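# Move skirt from hanger into basket, rehang hanger

## Task

Remove the skirt from its hanger and set it down into the basket by lowering it, not dropping it: if the skirt, or a third or more of it, falls in from above the basket's rim, the task can fail even while one gripper still holds some of it. The whole skirt must finish inside the basket, with as little cloth as possible hanging over the rim. Put the hanger back on the rail, and leave the rack standing upright at the end.

## Robot and tools

ROBOT. Two 6-joint arms, left_arm and right_arm, each with a parallel gripper. Calibrated base positions in the scene frame: left_arm (-0.032, +0.234, +0.016) m, right_arm (+0.035, -0.365, +0.026) m, both turned only slightly about z. Joint order in every row and every printed list: waist, shoulder, elbow, wrist pitch, wrist yaw, wrist roll. Stated ranges in rad: waist -2.618 to 3.054, shoulder 0.000 to 3.142, elbow 0.000 to 3.142, wrist pitch -1.571 to 1.571, wrist yaw -1.571 to 1.571, wrist roll -2.094 to 2.094. True ends may differ by up to 0.059 rad; a target beyond that margin, and farther out than the joint's current angle, is rejected, and one past the real end is clipped (the result then says "joint sent to its limit").

FRAMES. Scene frame: origin at table-top height midway between the nominal bases, +x out over the table, +z up, left_arm on the +y side (arm names do not match image sides). Each gripper's end_effector_position (m) and end_effector_quat_wxyz are printed in that arm's own base frame and may be off by a few cm. The gripper's fingers point along its +z and close along its y; the reported point sits between the pads, about 1 cm short of the tips. Fixed cameras are calibrated in the scene frame; wrist cameras in their arm's base frame.

ROW FORMAT. Every commanded row is one flat list of 14 numbers covering both arms: left_arm's six joint angles (absolute targets, rad) then its opening, then right_arm's six angles and opening. Opening runs from -1 (closed) to +1 (fully open, pads 0.094 m apart); between the ends the fingers go to where grip_measured would read that value. Always send both arms: to keep an arm or gripper as it is, repeat its "Joint targets" angles and its current tool command, since 0 is a real opening command.

TOOLS.
- execute_actions(actions, cameras): actions is a list of actions; each action is up to 15 rows, one per 1/30 s step, and a short action repeats its last row for the remaining steps. Each joint's target is kept within a lead of its measured angle (0.339 rad for waist, shoulder, elbow; 2.2 for the wrist joints), and targets that would shift a gripper over 200 mm are scaled back, so far goals need several actions. An empty actions list returns a full state with all images. cameras: list of names, ["all"], or []; an unknown name voids the call.
- move(target, speed, blend, opening_speed, grip_force, blocking, cameras): target is one 14-number row or a list of up to 15 such rows (absolute joint angles plus openings), sharing a 10 s budget. All joints interpolate together, so gripper paths curve, and nothing avoids obstacles or the other arm. speed in rad/s (0.01 to 12.57, default 0.5) caps the joint with farthest to go; one value or one per target. blend in rad rounds corners at intermediate targets (0 = stop at each). opening_speed (0.2 or more, per second on the -1..+1 scale) ramps the fingers. grip_force: newtons per pad, 10 to 50, one value or one per arm; it persists, and lower forces close slowly. blocking=false returns after about 0.5 s while motion continues; a new move replaces the running one. The result ends with a "move:" line: done, off_target (resting over 0.035 rad from target), moving, held, or fault, plus limits=held if steps were withheld.
- wait(seconds 0 to 10, cameras): lets time pass holding the last commands; returns early if a running move ends.
- stop(cameras): brakes the running move.
- zoom_image(camera, region [x0, y0, x1, y1] in that camera's pixels, at most 504 by 504): enlarges part of the newest image from cam_head_left, cam_head_right, cam_high, cam_low, cam_left_wrist or cam_right_wrist (all 672x504).
- finished_scene(scene): ends the current scene for good; give its number.

RESULTS. Joint positions and Joint velocities list each arm's joints (rad, rad/s) then pad gap (m). "Joint targets" shows the angles currently being driven toward; "Tool commands" the present openings. grip_measured uses the opening scale and can read about 2.5 mm wide when empty. Joint torques are total drive output, gravity included, with per-arm offsets and noise; joints 1 to 3 wrap at ±28 N m. "joint command not followed" means the clearance check altered that arm's targets. Calls with actions also list some per-step joint positions. MOTOR HOT appears from 75 °C; at 90 °C the arm folds and goes idle; at 100 °C it collapses. Long holding of loads, outstretched poses or pushing against something heats motors.

CAUTIONS. Lower the skirt into the basket before releasing it; never let it fall from rim height. To release, command an opening well above grip_measured; for soft cloth close gently with opening_speed. Avoid any contact between the two arms or one gripper closing on the other's fingers. Do not strike the rack, rail, table or camera stand; slow down near contact, since speed and target depth set how hard a touch presses. Keep the rack upright and nothing on the floor. Objects may occasionally get a small push from outside.

Each tool is called after "Request:" by a JSON object that holds its "api" and its "payload".

## Session

Request:
{"api": "execute_actions", "payload": {"actions": []}}

Scene clock: 0.00 s.
left_arm: end_effector_position=(+0.1985, -0.2608, +0.4843) grip_measured=-0.842 end_effector_quat_wxyz=(+0.514, +0.320, +0.768, -0.208) | right_arm: end_effector_position=(+0.3838, +0.0010, +0.4071) grip_measured=+1.000 end_effector_quat_wxyz=(+0.707, +0.000, +0.707, +0.000)
Joint positions: left_arm=[-1.068 1.327 2.05 -1.134 -0.265 -0.103 0.007] | right_arm=[0 1.047 1.047 0 0 0 0.094]
Joint velocities: within noise
Joint torques (N m): no reading
Motor temperatures (°C): left_arm=[27 30 33 32 24 27 24] | right_arm=[27 28 33 31 24 25 25]
Heat: left arm: 33 °C; right arm: 33 °C.
Joint targets: left_arm=[-1.068 1.320 2.059 -1.098 -0.268 -0.104] | right_arm=[0.000 1.040 1.057 0.002 0.000 0.000]
Tool commands: left_gripper/opening=-1.0 right_gripper/opening=+1.0

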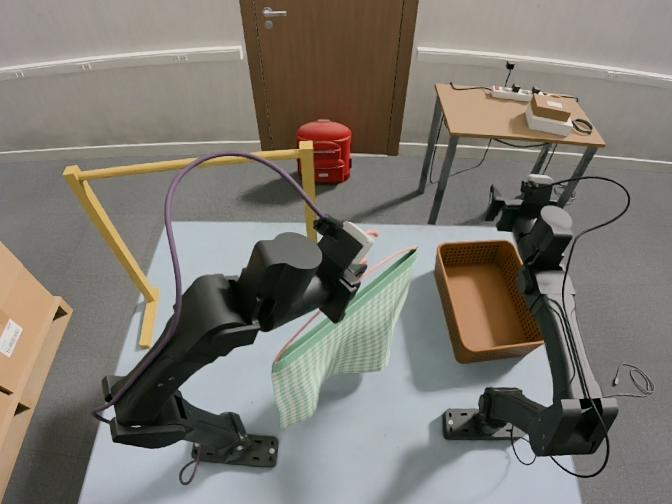

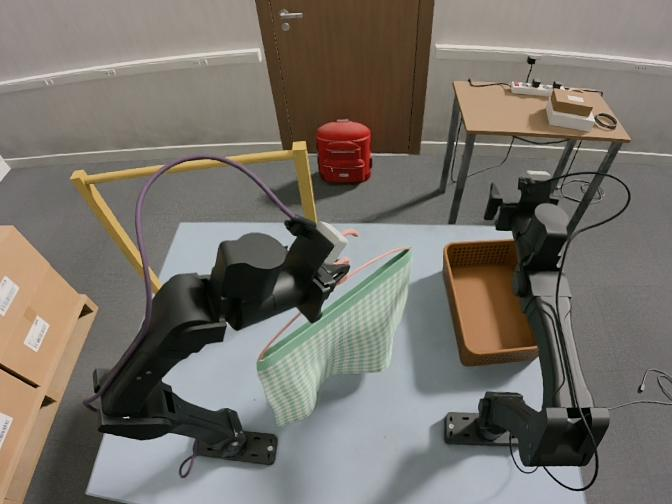

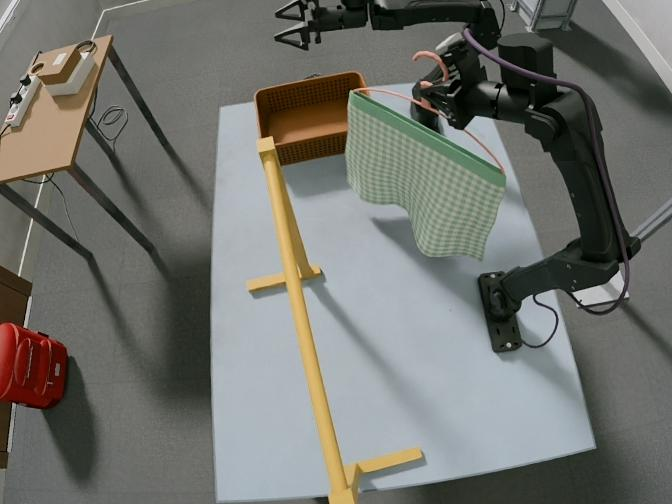

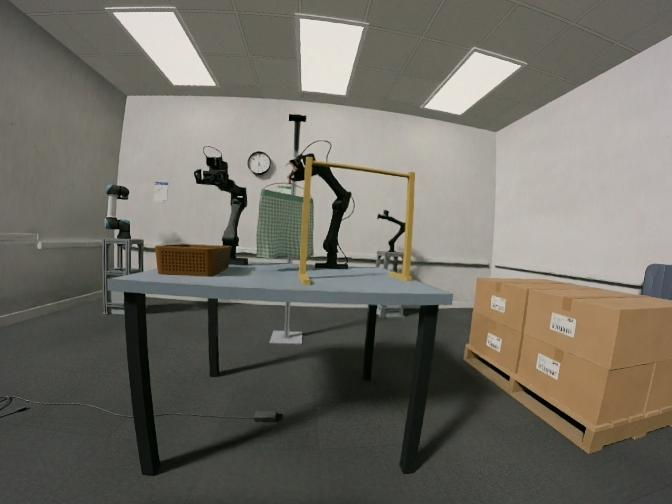

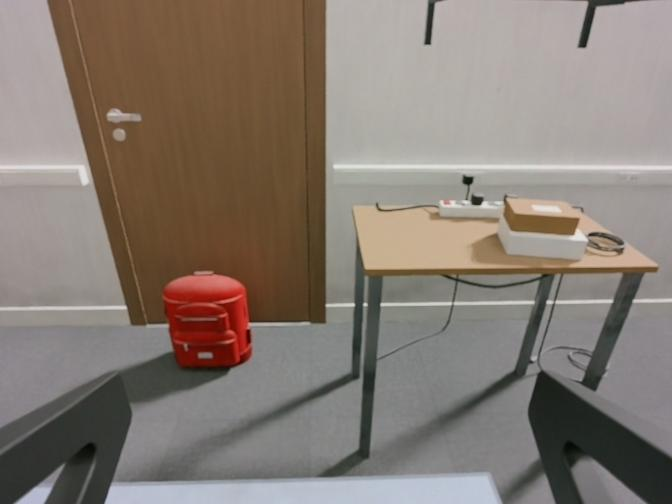

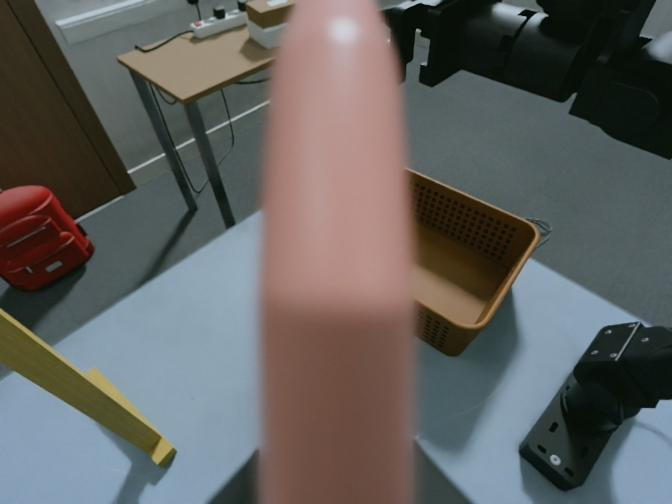

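Request:
{"api": "zoom_image", "payload": {"camera": "cam_head_left", "region": [250, 200, 450, 440]}}

Request:
{"api": "zoom_image", "payload": {"camera": "cam_high", "region": [240, 30, 520, 270]}}

Request:
{"api": "zoom_image", "payload": {"camera": "cam_head_right", "region": [240, 190, 460, 440]}}

Request:
{"api": "zoom_image", "payload": {"camera": "cam_low", "region": [130, 110, 450, 310]}}

Request:
{"api": "zoom_image", "payload": {"camera": "cam_head_left", "region": [50, 110, 350, 360]}}

Scaled by 2.100.

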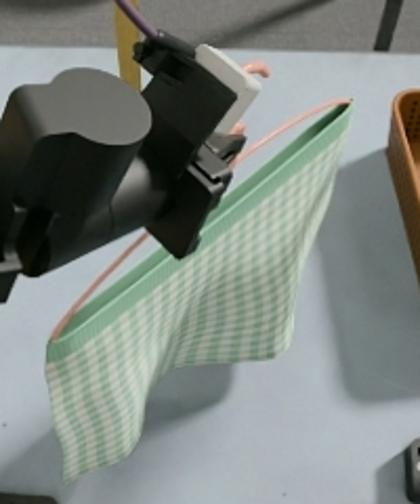

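Scaled by 1.800.

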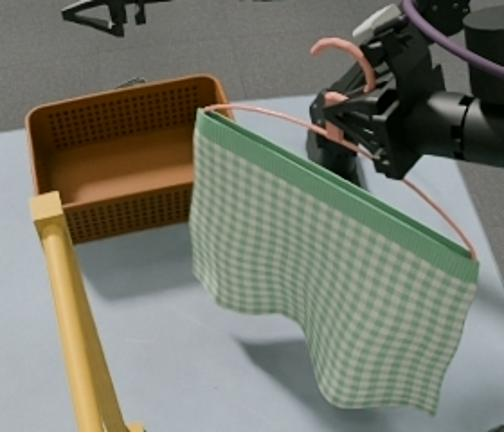

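Scaled by 2.016.

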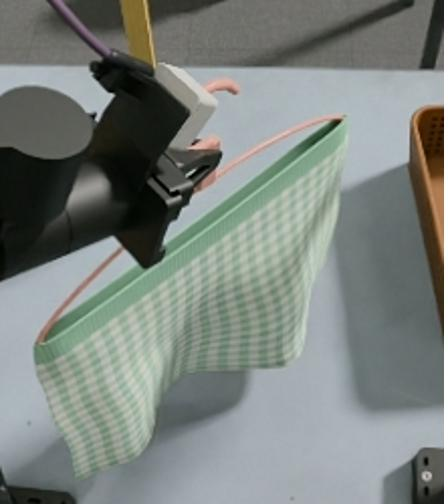

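Scaled by 1.575.

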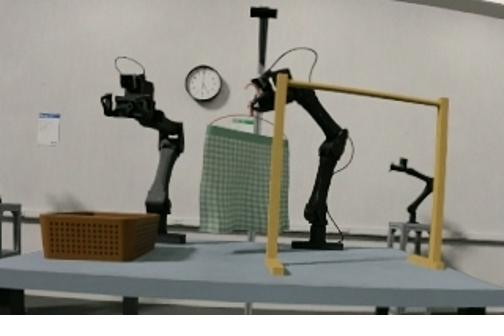

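Scaled by 1.680.

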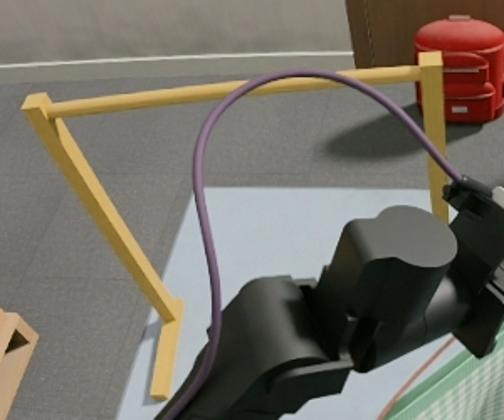

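Request:
{"api": "move", "payload": {"target": [-0.046,1.112,1.476,-1.079,0.944,0.613,-1.0,0.041,1.2016,0.4646,0.737,-1.38,0.0,1.0], "speed": 0.5, "cameras": ["all"]}}

Scene clock: 90.97 s.
left_arm: end_effector_position=(+0.2430, -0.1537, +0.3736) grip_measured=-0.842 end_effector_quat_wxyz=(+0.453, +0.432, +0.725, -0.288) | right_arm: end_effector_position=(+0.2470, +0.1859, +0.2491) grip_measured=+1.000 end_effector_quat_wxyz=(+0.542, -0.459, +0.537, +0.455)
Joint positions: left_arm=[-0.052 1.137 1.486 -1.106 0.905 0.609 0.007] | right_arm=[0.032 1.194 0.477 0.727 -1.373 0 0.094]
Joint torques (N m): left_arm=[0.64 -4.33 5.93 1.79 0.66 -0.01] | right_arm=[0.75 -2.78 5.39 1.34 -0.12 0]
Motor temperatures (°C): left_arm=[27 30 35 41 23 27 26] | right_arm=[27 27 36 36 24 25 24]
Heat: left arm: 41 °C; right arm: 36 °C.
Joint targets: left_arm=[-0.046 1.112 1.476 -1.079 0.944 0.613] | right_arm=[0.041 1.202 0.464 0.737 -1.380 0.000]
move: off_target (left_arm); left_arm: the wrist yaw is farthest, 0.039 rad from its target
camera_calibration:
cam_left_wrist: T_world_to_cam=[[-0.888195, -0.458577, 0.0285693, 0.135682], [-0.372046, 0.681326, -0.630378, 0.466203], [0.269612, -0.570528, -0.775762, 0.222688], [0, 0, 0, 1]] pos_world=[0.233922, -0.128366, 0.462761]
cam_right_wrist: T_world_to_cam=[[0.987692, -0.154888, 0.0217891, -0.222151], [-0.0481409, -0.433571, -0.899833, 0.352234], [0.14882, 0.887708, -0.435691, -0.00147629], [0, 0, 0, 1]] pos_world=[0.236593, 0.11962, 0.321149]

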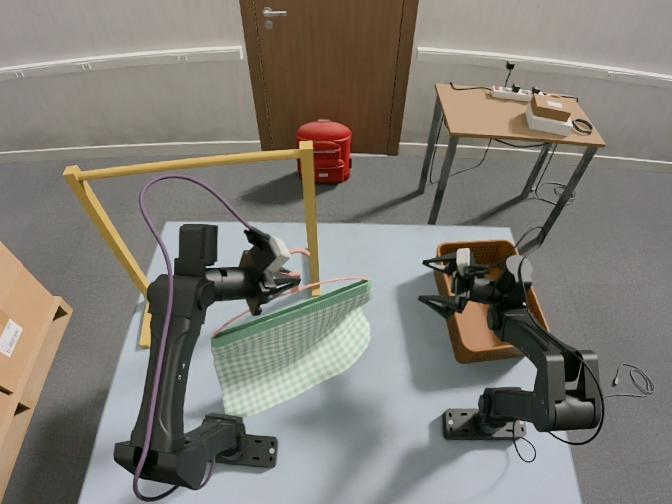

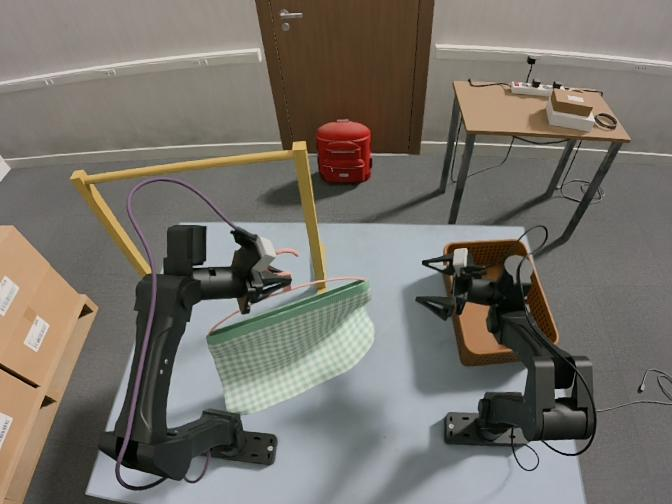

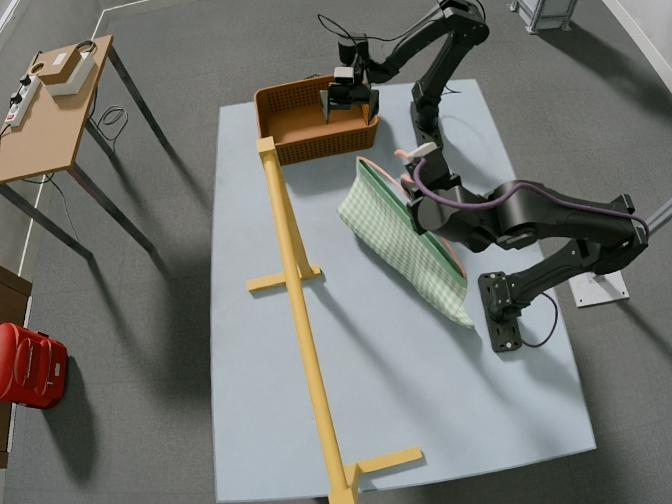

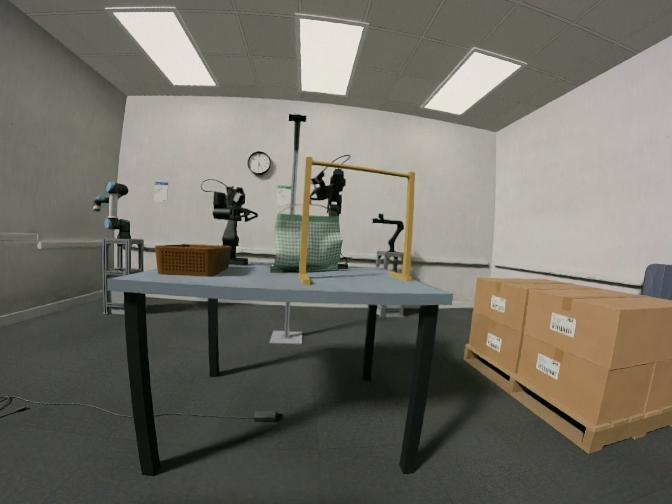

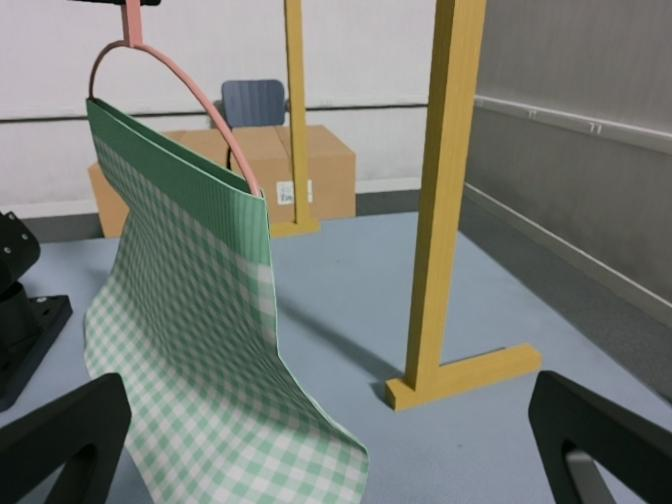

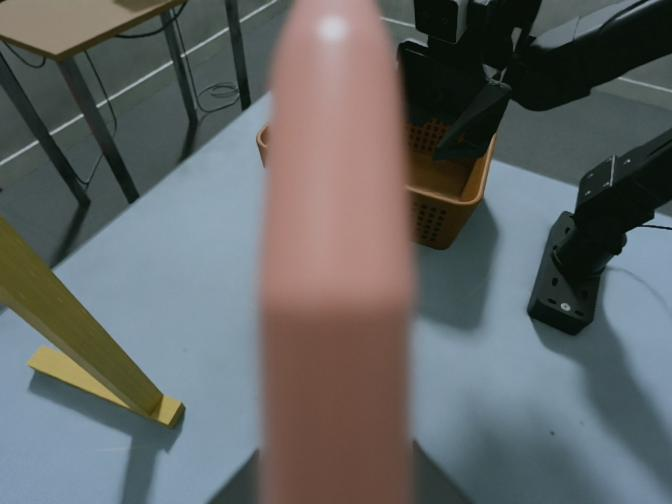

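Request:
{"api": "move", "payload": {"target": [-0.046,1.112,1.476,-1.079,0.944,0.613,-1.0,0.507,1.63,0.735,0.895,-1.26,0.0,1.0], "speed": 0.35, "cameras": ["cam_left_wrist","cam_right_wrist","cam_high","cam_head_left"]}}

Scene clock: 99.13 s.
left_arm: end_effector_position=(+0.2429, -0.1538, +0.3737) grip_measured=-0.842 end_effector_quat_wxyz=(+0.453, +0.432, +0.725, -0.289) | right_arm: end_effector_position=(+0.2269, +0.3225, +0.2220) grip_measured=+1.000 end_effector_quat_wxyz=(-0.439, +0.543, -0.457, -0.551)
Joint positions: left_arm=[-0.052 1.137 1.486 -1.106 0.906 0.609 0.007] | right_arm=[0.503 1.617 0.706 0.884 -1.266 0 0.094]
Joint torques (N m): left_arm=[0.65 -4.31 5.91 1.78 0.63 -0.02] | right_arm=[0.46 -5.7 8.51 1.37 -0.01 -0.04]
Heat: left arm: 41 °C; right arm: 36 °C.
Joint targets: left_arm=[-0.046 1.112 1.476 -1.079 0.944 0.613] | right_arm=[0.507 1.630 0.735 0.895 -1.260 0.000]
move: off_target (left_arm); left_arm: the wrist yaw is farthest, 0.038 rad from its target
camera_calibration:
cam_left_wrist: T_world_to_cam=[[-0.88864, -0.457713, 0.0286078, 0.135698], [-0.371216, 0.681273, -0.630924, 0.466246], [0.269293, -0.571284, -0.775317, 0.222589], [0, 0, 0, 1]] pos_world=[0.233723, -0.128369, 0.462861]
cam_right_wrist: T_world_to_cam=[[0.978277, 0.206883, -0.0131911, -0.287252], [0.0803845, -0.437225, -0.895753, 0.357322], [-0.191083, 0.875234, -0.444357, -0.0484902], [0, 0, 0, 1]] pos_world=[0.243023, 0.258098, 0.294736]
Images, in order (width x height): cam_head_left 672x504, cam_high 672x504, cam_left_wrist 672x504, cam_right_wrist 672x504.

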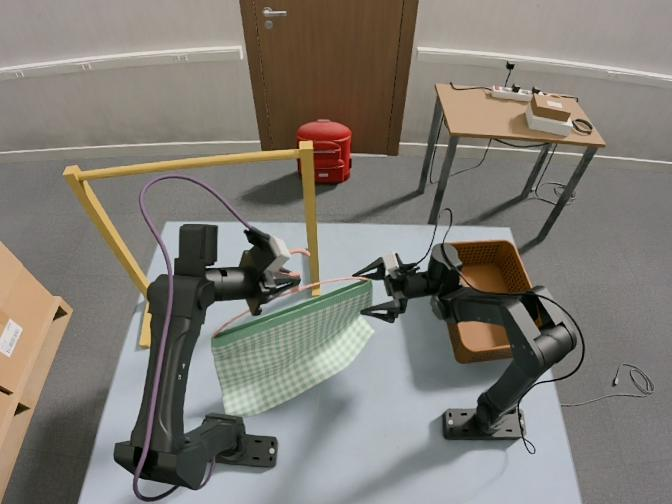

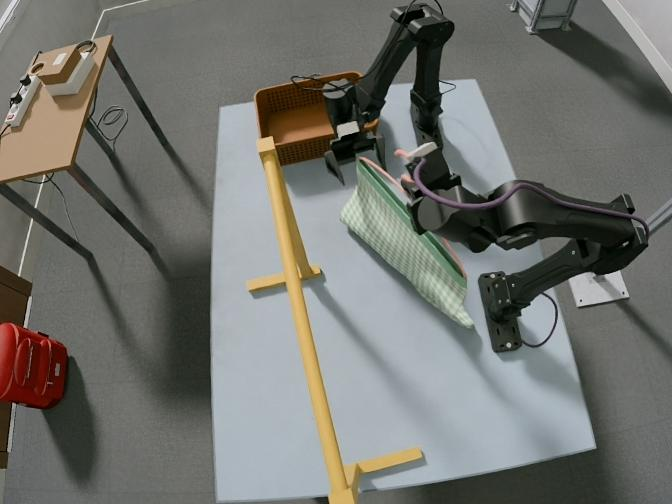

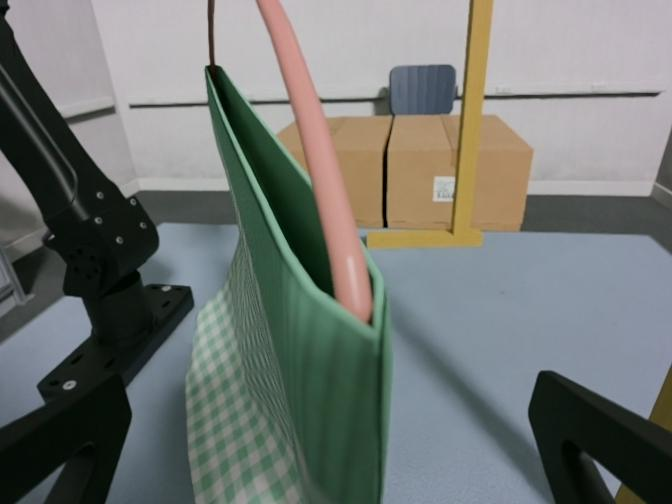

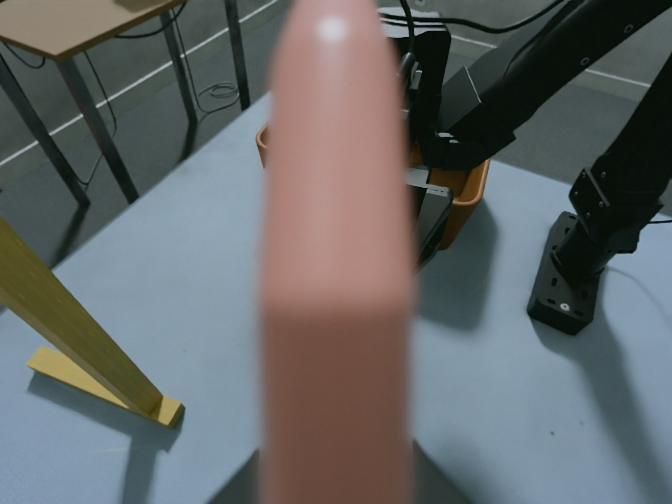

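Request:
{"api": "move", "payload": {"target": [-0.046,1.112,1.476,-1.079,0.944,0.613,-1.0,0.507,1.63,0.735,0.895,-1.26,0.0,-1.0], "opening_speed": 1.5, "cameras": ["cam_left_wrist","cam_high","cam_head_left"]}}

Scene clock: 103.87 s.
left_arm: end_effector_position=(+0.2427, -0.1539, +0.3751) grip_measured=-0.842 end_effector_quat_wxyz=(+0.461, +0.446, +0.714, -0.279) | right_arm: end_effector_position=(+0.2242, +0.3221, +0.2230) grip_measured=-0.916 end_effector_quat_wxyz=(-0.427, +0.541, -0.459, -0.560)
Joint positions: left_arm=[-0.052 1.134 1.486 -1.101 0.907 0.646 0.007] | right_arm=[0.503 1.617 0.708 0.884 -1.283 0.029 0.004]
Joint torques (N m): left_arm=[0.65 -4.03 5.9 1.74 0.62 -0.45] | right_arm=[0.27 -5.82 8.29 1.37 0.21 -0.31]
Heat: left arm: 41 °C; right arm: 36 °C.
Joint targets: left_arm=[-0.046 1.112 1.476 -1.079 0.944 0.613] | right_arm=[0.507 1.630 0.735 0.895 -1.260 0.000]
move: off_target (left_arm); left_arm: the wrist yaw is farthest, 0.037 rad from its target
camera_calibration:
cam_left_wrist: T_world_to_cam=[[-0.896255, -0.443396, -0.0112638, 0.154556], [-0.336349, 0.695994, -0.634398, 0.462215], [0.289129, -0.564794, -0.772924, 0.218852], [0, 0, 0, 1]] pos_world=[0.23071, -0.129563, 0.464125]
Images, in order (width x height): cam_head_left 672x504, cam_high 672x504, cam_left_wrist 672x504.

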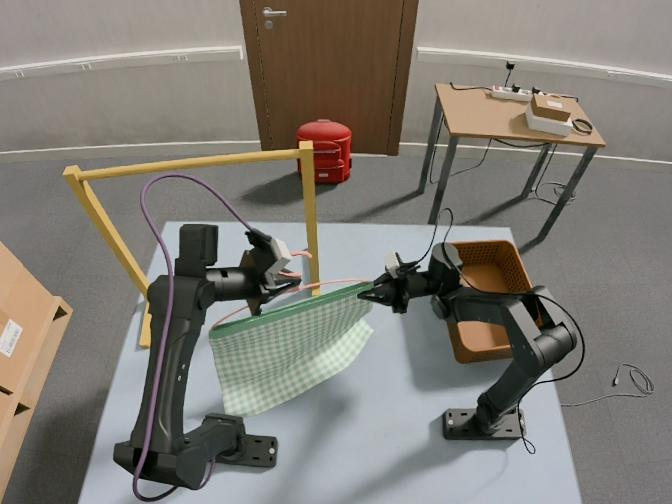

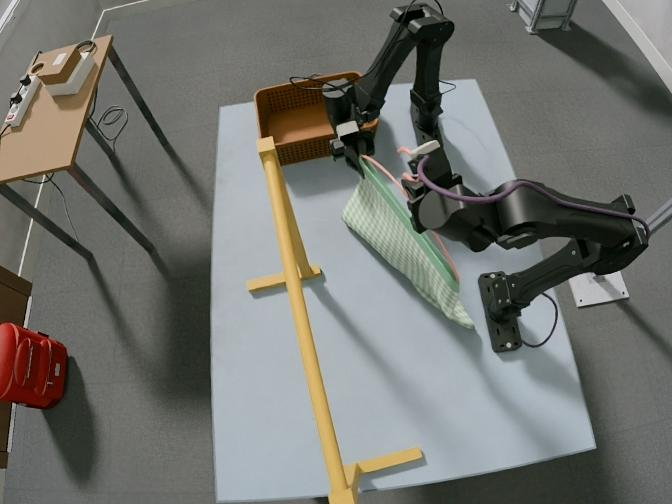

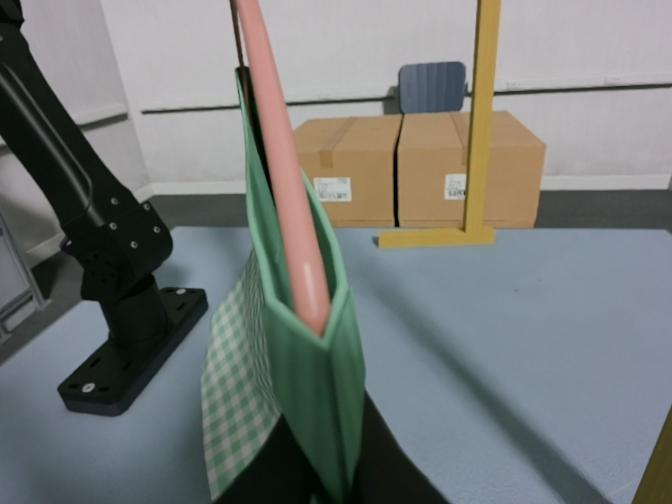

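Request:
{"api": "move", "payload": {"target": [0.065,0.8976,0.9326,0.192,1.173,-0.21,-1.0,0.507,1.63,0.735,0.895,-1.26,0.0,-1.0], "speed": 0.4, "cameras": ["cam_left_wrist","cam_high","cam_head_left"]}}

Scene clock: 111.40 s.
left_arm: end_effector_position=(+0.2621, -0.1471, +0.3861) grip_measured=-0.839 end_effector_quat_wxyz=(+0.586, +0.343, +0.616, -0.398) | right_arm: end_effector_position=(+0.2287, +0.3209, +0.2339) grip_measured=-0.916 end_effector_quat_wxyz=(-0.432, +0.539, -0.454, -0.563)
Joint positions: left_arm=[0.071 0.94 0.91 0.043 1.175 -0.101 0.008] | right_arm=[0.493 1.617 0.733 0.91 -1.295 0.071 0.004]
Joint torques (N m): left_arm=[-0.57 -5.27 9.76 3.13 -0.05 -1.34] | right_arm=[1.29 -5.83 6.09 1.08 0.36 -0.75]
Heat: left arm: 42 °C; right arm: 36 °C.
Joint targets: left_arm=[0.065 0.898 0.933 0.192 1.173 -0.210] | right_arm=[0.507 1.630 0.735 0.895 -1.260 0.000]
move: off_target (left_arm, right_arm); left_arm: the wrist pitch is farthest, 0.149 rad from its target; right_arm: the wrist roll is farthest, 0.071 rad from its target
camera_calibration:
cam_left_wrist: T_world_to_cam=[[-0.891145, -0.444836, 0.0893374, 0.13465], [-0.264533, 0.349425, -0.898846, 0.503237], [0.368623, -0.824635, -0.429062, 0.0338048], [0, 0, 0, 1]] pos_world=[0.240654, -0.0880696, 0.454808]
Images, in order (width x height): cam_head_left 672x504, cam_high 672x504, cam_left_wrist 672x504.

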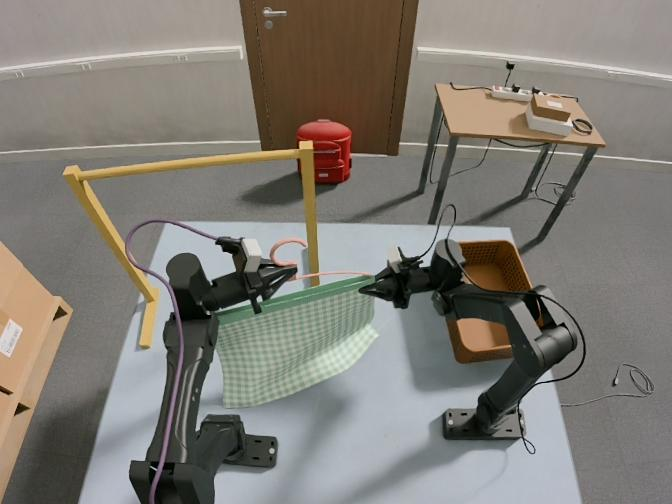

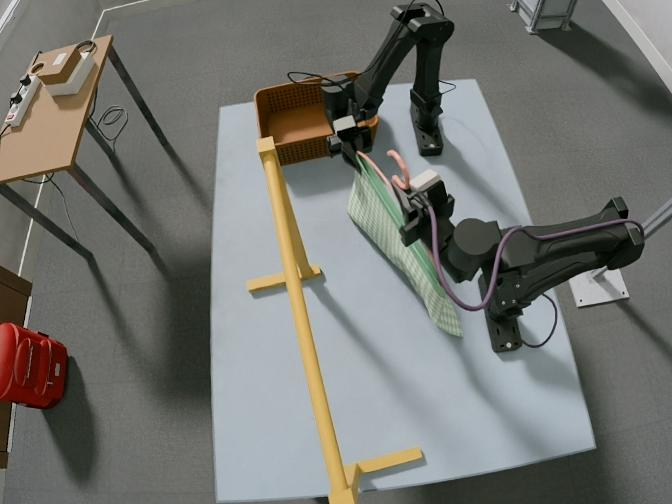

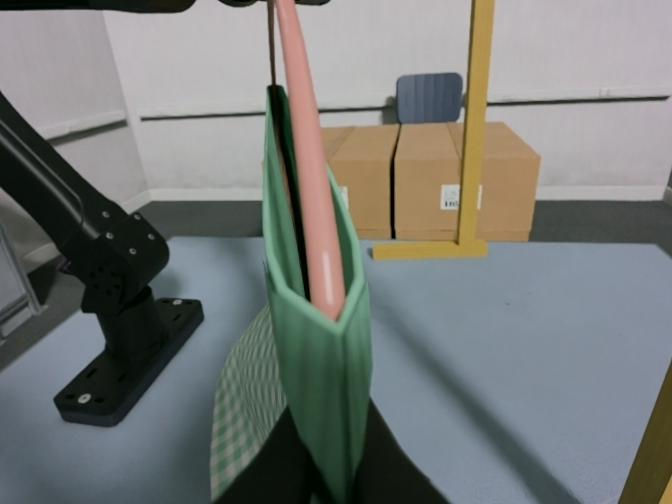

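Request:
{"api": "move", "payload": {"target": [0.065,0.8976,0.9326,0.192,1.173,-0.21,-1.0,0.37,1.65,0.712,0.938,-1.397,0.0,-1.0], "speed": 0.15, "cameras": ["cam_left_wrist","cam_high","cam_head_left"]}}

Scene clock: 116.30 s.
left_arm: end_effector_position=(+0.2549, -0.1556, +0.3877) grip_measured=-0.838 end_effector_quat_wxyz=(+0.577, +0.354, +0.607, -0.416) | right_arm: end_effector_position=(+0.2216, +0.3029, +0.2381) grip_measured=-0.916 end_effector_quat_wxyz=(-0.423, +0.567, -0.417, -0.571)
Joint positions: left_arm=[0.045 0.94 0.904 0.072 1.197 -0.13 0.008] | right_arm=[0.441 1.617 0.733 0.96 -1.429 0.071 0.004]
Joint torques (N m): left_arm=[1.98 -5.26 10.22 2.82 -0.25 -0.99] | right_arm=[-5.68 -3.93 3.97 0.92 0.32 -0.79]
Heat: left arm: 45 °C; right arm: 36 °C.
Joint targets: left_arm=[0.065 0.898 0.932 0.192 1.173 -0.210] | right_arm=[0.370 1.650 0.712 0.938 -1.397 0.000]
move: off_target (left_arm, right_arm); left_arm: the wrist pitch is farthest, 0.120 rad from its target; right_arm: the waist is farthest, 0.071 rad from its target
camera_calibration:
cam_left_wrist: T_world_to_cam=[[-0.911026, -0.400626, 0.0976227, 0.13302], [-0.25143, 0.352063, -0.901574, 0.50393], [0.326825, -0.845902, -0.421468, 0.0345626], [0, 0, 0, 1]] pos_world=[0.236592, -0.094887, 0.455911]
Images, in order (width x height): cam_head_left 672x504, cam_high 672x504, cam_left_wrist 672x504.

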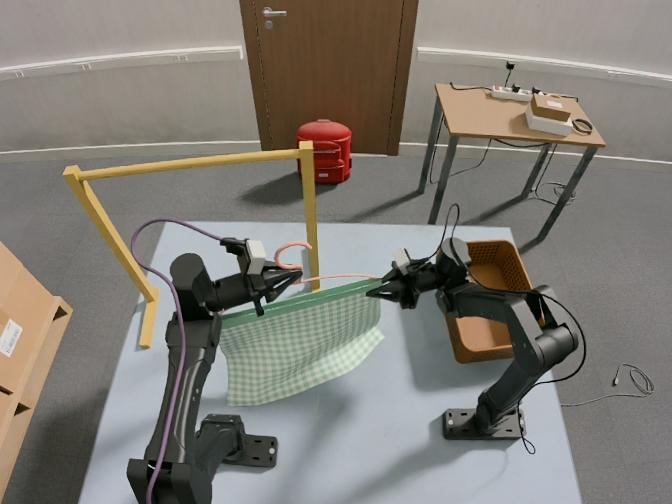

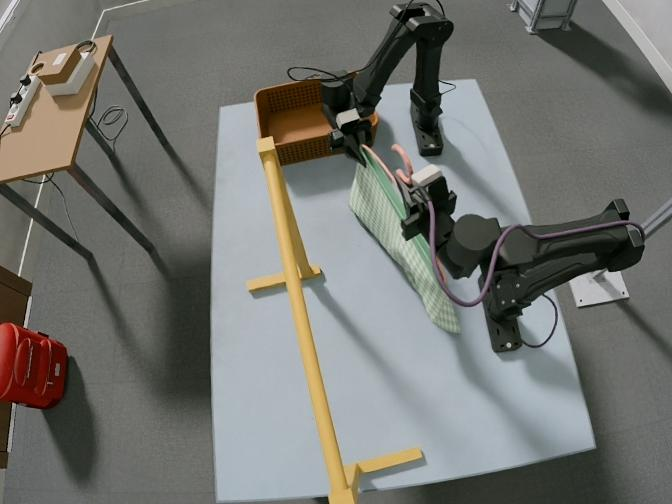

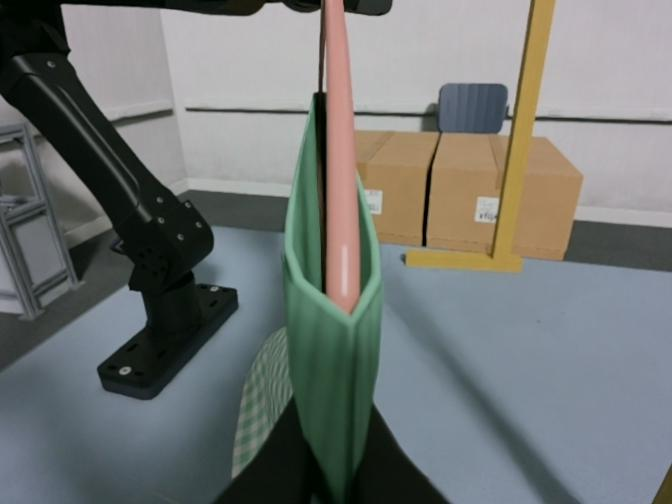

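Request:
{"api": "move", "payload": {"target": [0.065,0.8976,0.9326,0.192,1.173,-0.21,-1.0,0.39,1.8066,0.6456,1.161,-1.39,0.0,-1.0], "speed": 0.15, "cameras": ["cam_left_wrist","cam_high","cam_head_left"]}}

Request:
{"api": "zoom_image", "payload": {"camera": "cam_high", "region": [300, 80, 500, 350]}}

Scene clock: 120.90 s.
left_arm: end_effector_position=(+0.2551, -0.1575, +0.3692) grip_measured=-0.829 end_effector_quat_wxyz=(+0.558, +0.348, +0.623, -0.424) | right_arm: end_effector_position=(+0.2242, +0.3062, +0.2107) grip_measured=-0.916 end_effector_quat_wxyz=(-0.434, +0.574, -0.400, -0.568)
Joint positions: left_arm=[0.037 0.94 0.875 0.018 1.196 -0.096 0.008] | right_arm=[0.446 1.747 0.697 1.206 -1.433 0.109 0.004]
Joint torques (N m): left_arm=[2.77 -5.33 12.93 3.38 -0.21 -1.4] | right_arm=[-4.37 -2.09 0.59 0.68 0.51 -1.13]
Motor temperatures (°C): left_arm=[27 30 38 46 24 27 27] | right_arm=[27 28 35 35 24 25 26]
Heat: left arm: 46 °C; right arm: 35 °C.
Joint targets: left_arm=[0.065 0.898 0.933 0.192 1.173 -0.210] | right_arm=[0.390 1.807 0.646 1.161 -1.390 0.000]
move: off_target (left_arm, right_arm); left_arm: the wrist pitch is farthest, 0.174 rad from its target; right_arm: the wrist roll is farthest, 0.109 rad from its target
camera_calibration:
cam_left_wrist: T_world_to_cam=[[-0.907861, -0.395299, 0.139738, 0.118683], [-0.294308, 0.363462, -0.8839, 0.494173], [0.298615, -0.843584, -0.446313, 0.041866], [0, 0, 0, 1]] pos_world=[0.240684, -0.0973805, 0.4389]
Images, in order (width x height): cam_head_left 672x504, cam_high 672x504, cam_left_wrist 672x504.

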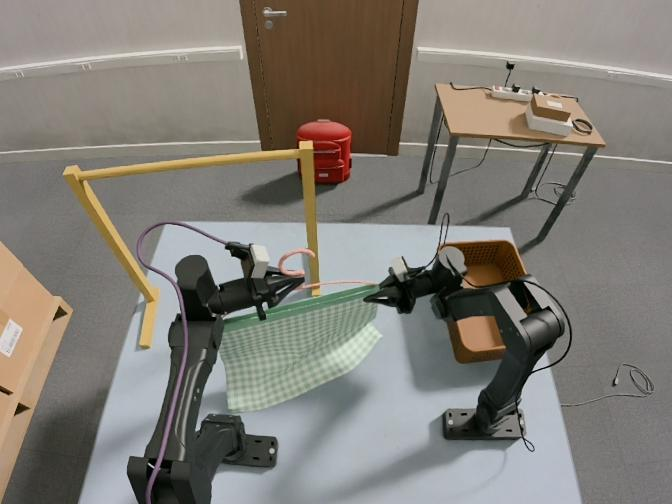

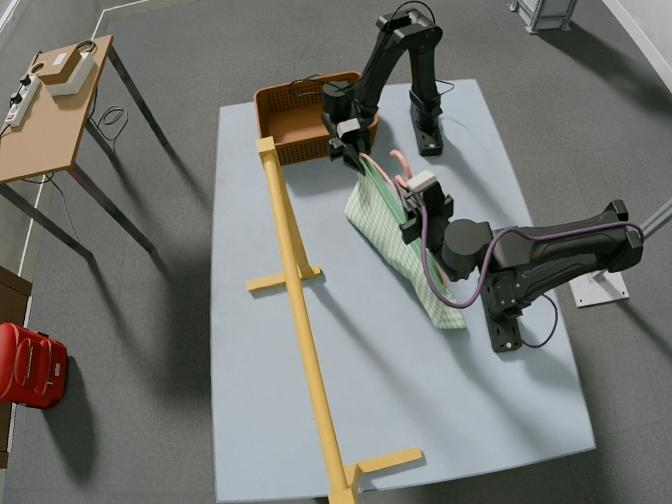

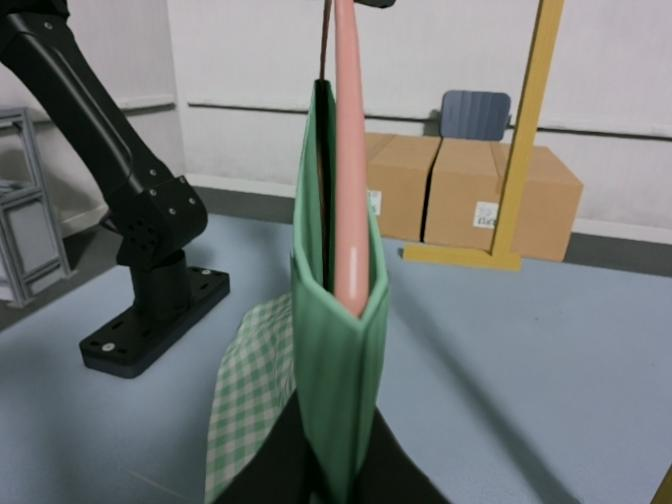

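Scaled by 1.867.

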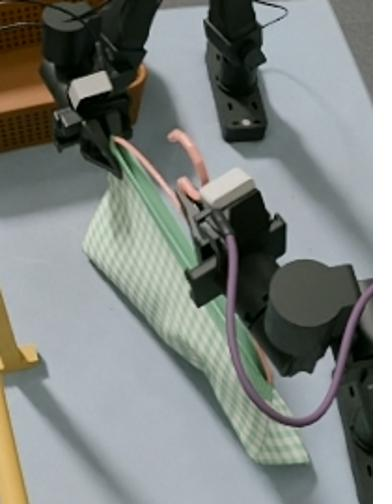

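Request:
{"api": "wait", "payload": {"seconds": 0.1, "cameras": ["cam_left_wrist"]}}

Request:
{"api": "zoom_image", "payload": {"camera": "cam_left_wrist", "region": [240, 60, 440, 400]}}

Scene clock: 132.87 s.
left_arm: end_effector_position=(+0.2551, -0.1575, +0.3692) grip_measured=-0.829 end_effector_quat_wxyz=(+0.558, +0.348, +0.623, -0.424) | right_arm: end_effector_position=(+0.2242, +0.3063, +0.2107) grip_measured=-0.916 end_effector_quat_wxyz=(-0.434, +0.574, -0.400, -0.567)
Joint positions: left_arm=[0.037 0.94 0.875 0.018 1.196 -0.096 0.008] | right_arm=[0.446 1.747 0.697 1.206 -1.432 0.11 0.004]
Joint torques (N m): left_arm=[2.78 -5.31 12.97 3.37 -0.2 -1.39] | right_arm=[-4.68 -2.1 0.66 0.64 0.5 -1.14]
Motor temperatures (°C): left_arm=[27 30 39 53 24 28 27] | right_arm=[28 27 34 34 24 26 26]
Heat: left arm: 53 °C; right arm: 34 °C.
Joint targets: left_arm=[0.065 0.898 0.933 0.192 1.173 -0.210] | right_arm=[0.390 1.807 0.646 1.161 -1.390 0.000]
Tool commands: left_gripper/opening=-1.0 right_gripper/opening=-1.0
wait: 0.10 s; at rest from the start
camera_calibration:
cam_left_wrist: T_world_to_cam=[[-0.907861, -0.395299, 0.139738, 0.118683], [-0.294308, 0.363462, -0.8839, 0.494173], [0.298615, -0.843584, -0.446313, 0.041866], [0, 0, 0, 1]] pos_world=[0.240684, -0.0973805, 0.4389]
Images, in order (width x height): cam_left_wrist 672x504.

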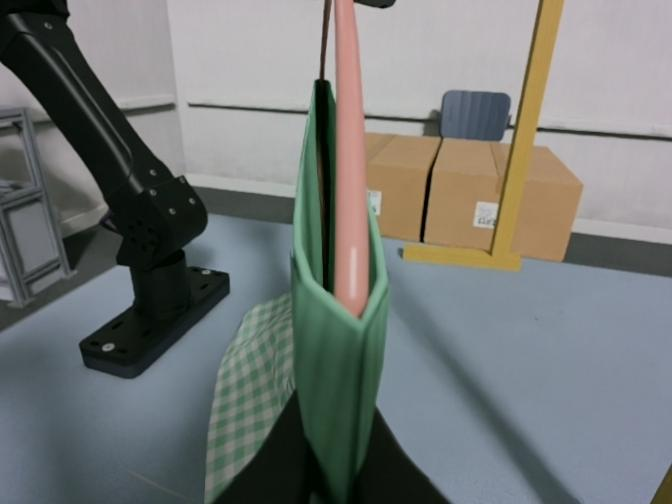

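Scaled by 1.482.

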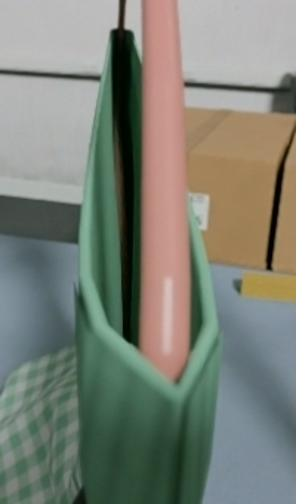

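Request:
{"api": "move", "payload": {"target": [0.09,0.9446,1.039,0.332,1.136,-0.39,-1.0,0.36,1.85,0.63,1.25,-1.42,0.0,-1.0], "speed": 0.2, "cameras": ["cam_left_wrist","cam_high","cam_head_left"]}}

Scene clock: 137.70 s.
left_arm: end_effector_position=(+0.2667, -0.1578, +0.3662) grip_measured=-0.814 end_effector_quat_wxyz=(+0.534, +0.316, +0.637, -0.458) | right_arm: end_effector_position=(+0.2278, +0.3040, +0.2049) grip_measured=-0.897 end_effector_quat_wxyz=(-0.434, +0.567, -0.406, -0.570)
Joint positions: left_arm=[0.037 0.994 0.875 0.088 1.208 -0.219 0.009] | right_arm=[0.435 1.782 0.688 1.287 -1.432 0.162 0.005]
Joint torques (N m): left_arm=[5.23 -6.28 22.57 4.09 -0.68 -2.05] | right_arm=[-5.93 -1.51 -0.16 0.73 0.26 -1.69]
Motor temperatures (°C): left_arm=[27 30 41 56 24 29 27] | right_arm=[28 27 33 34 24 26 26]
Heat: left arm: 56 °C; right arm: 34 °C.
Joint targets: left_arm=[0.090 0.945 1.039 0.332 1.136 -0.390] | right_arm=[0.360 1.850 0.630 1.250 -1.420 0.000]
move: off_target (left_arm, right_arm); left_arm: the wrist pitch is farthest, 0.244 rad from its target; right_arm: the wrist roll is farthest, 0.162 rad from its target
camera_calibration:
cam_left_wrist: T_world_to_cam=[[-0.89288, -0.377132, 0.24604, 0.0895399], [-0.376093, 0.324106, -0.868049, 0.504859], [0.247626, -0.867598, -0.431224, 0.0409884], [0, 0, 0, 1]] pos_world=[0.259672, -0.0942979, 0.433888]
Images, in order (width x height): cam_head_left 672x504, cam_high 672x504, cam_left_wrist 672x504.

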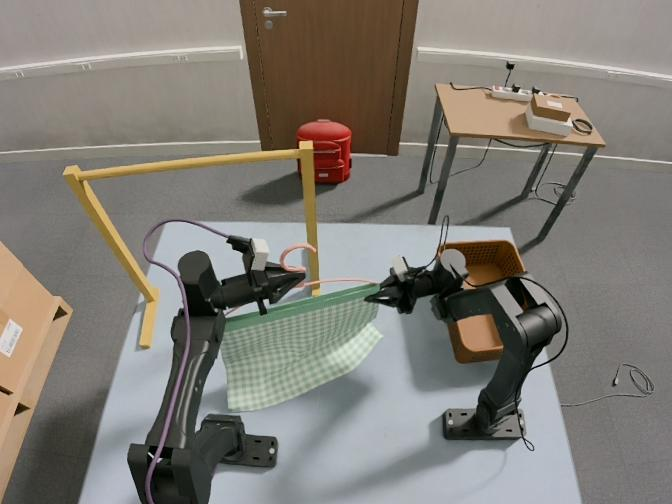

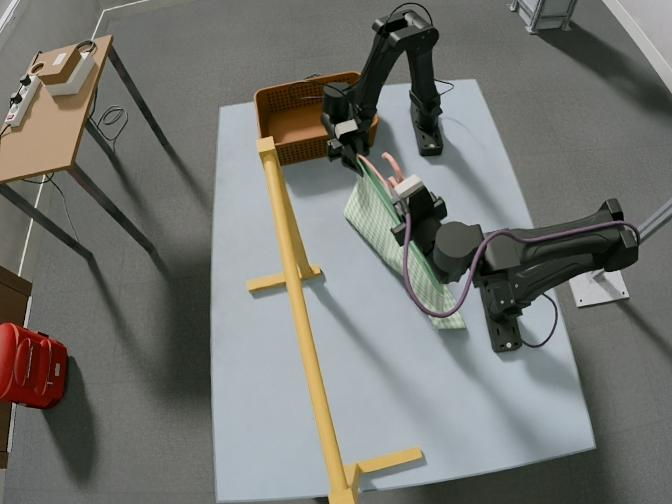

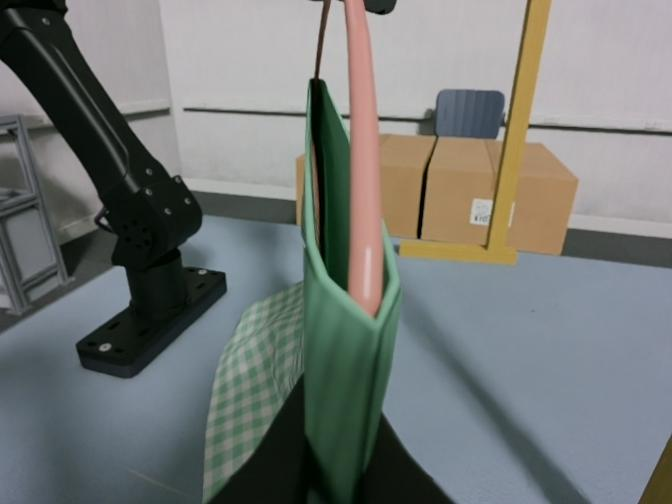

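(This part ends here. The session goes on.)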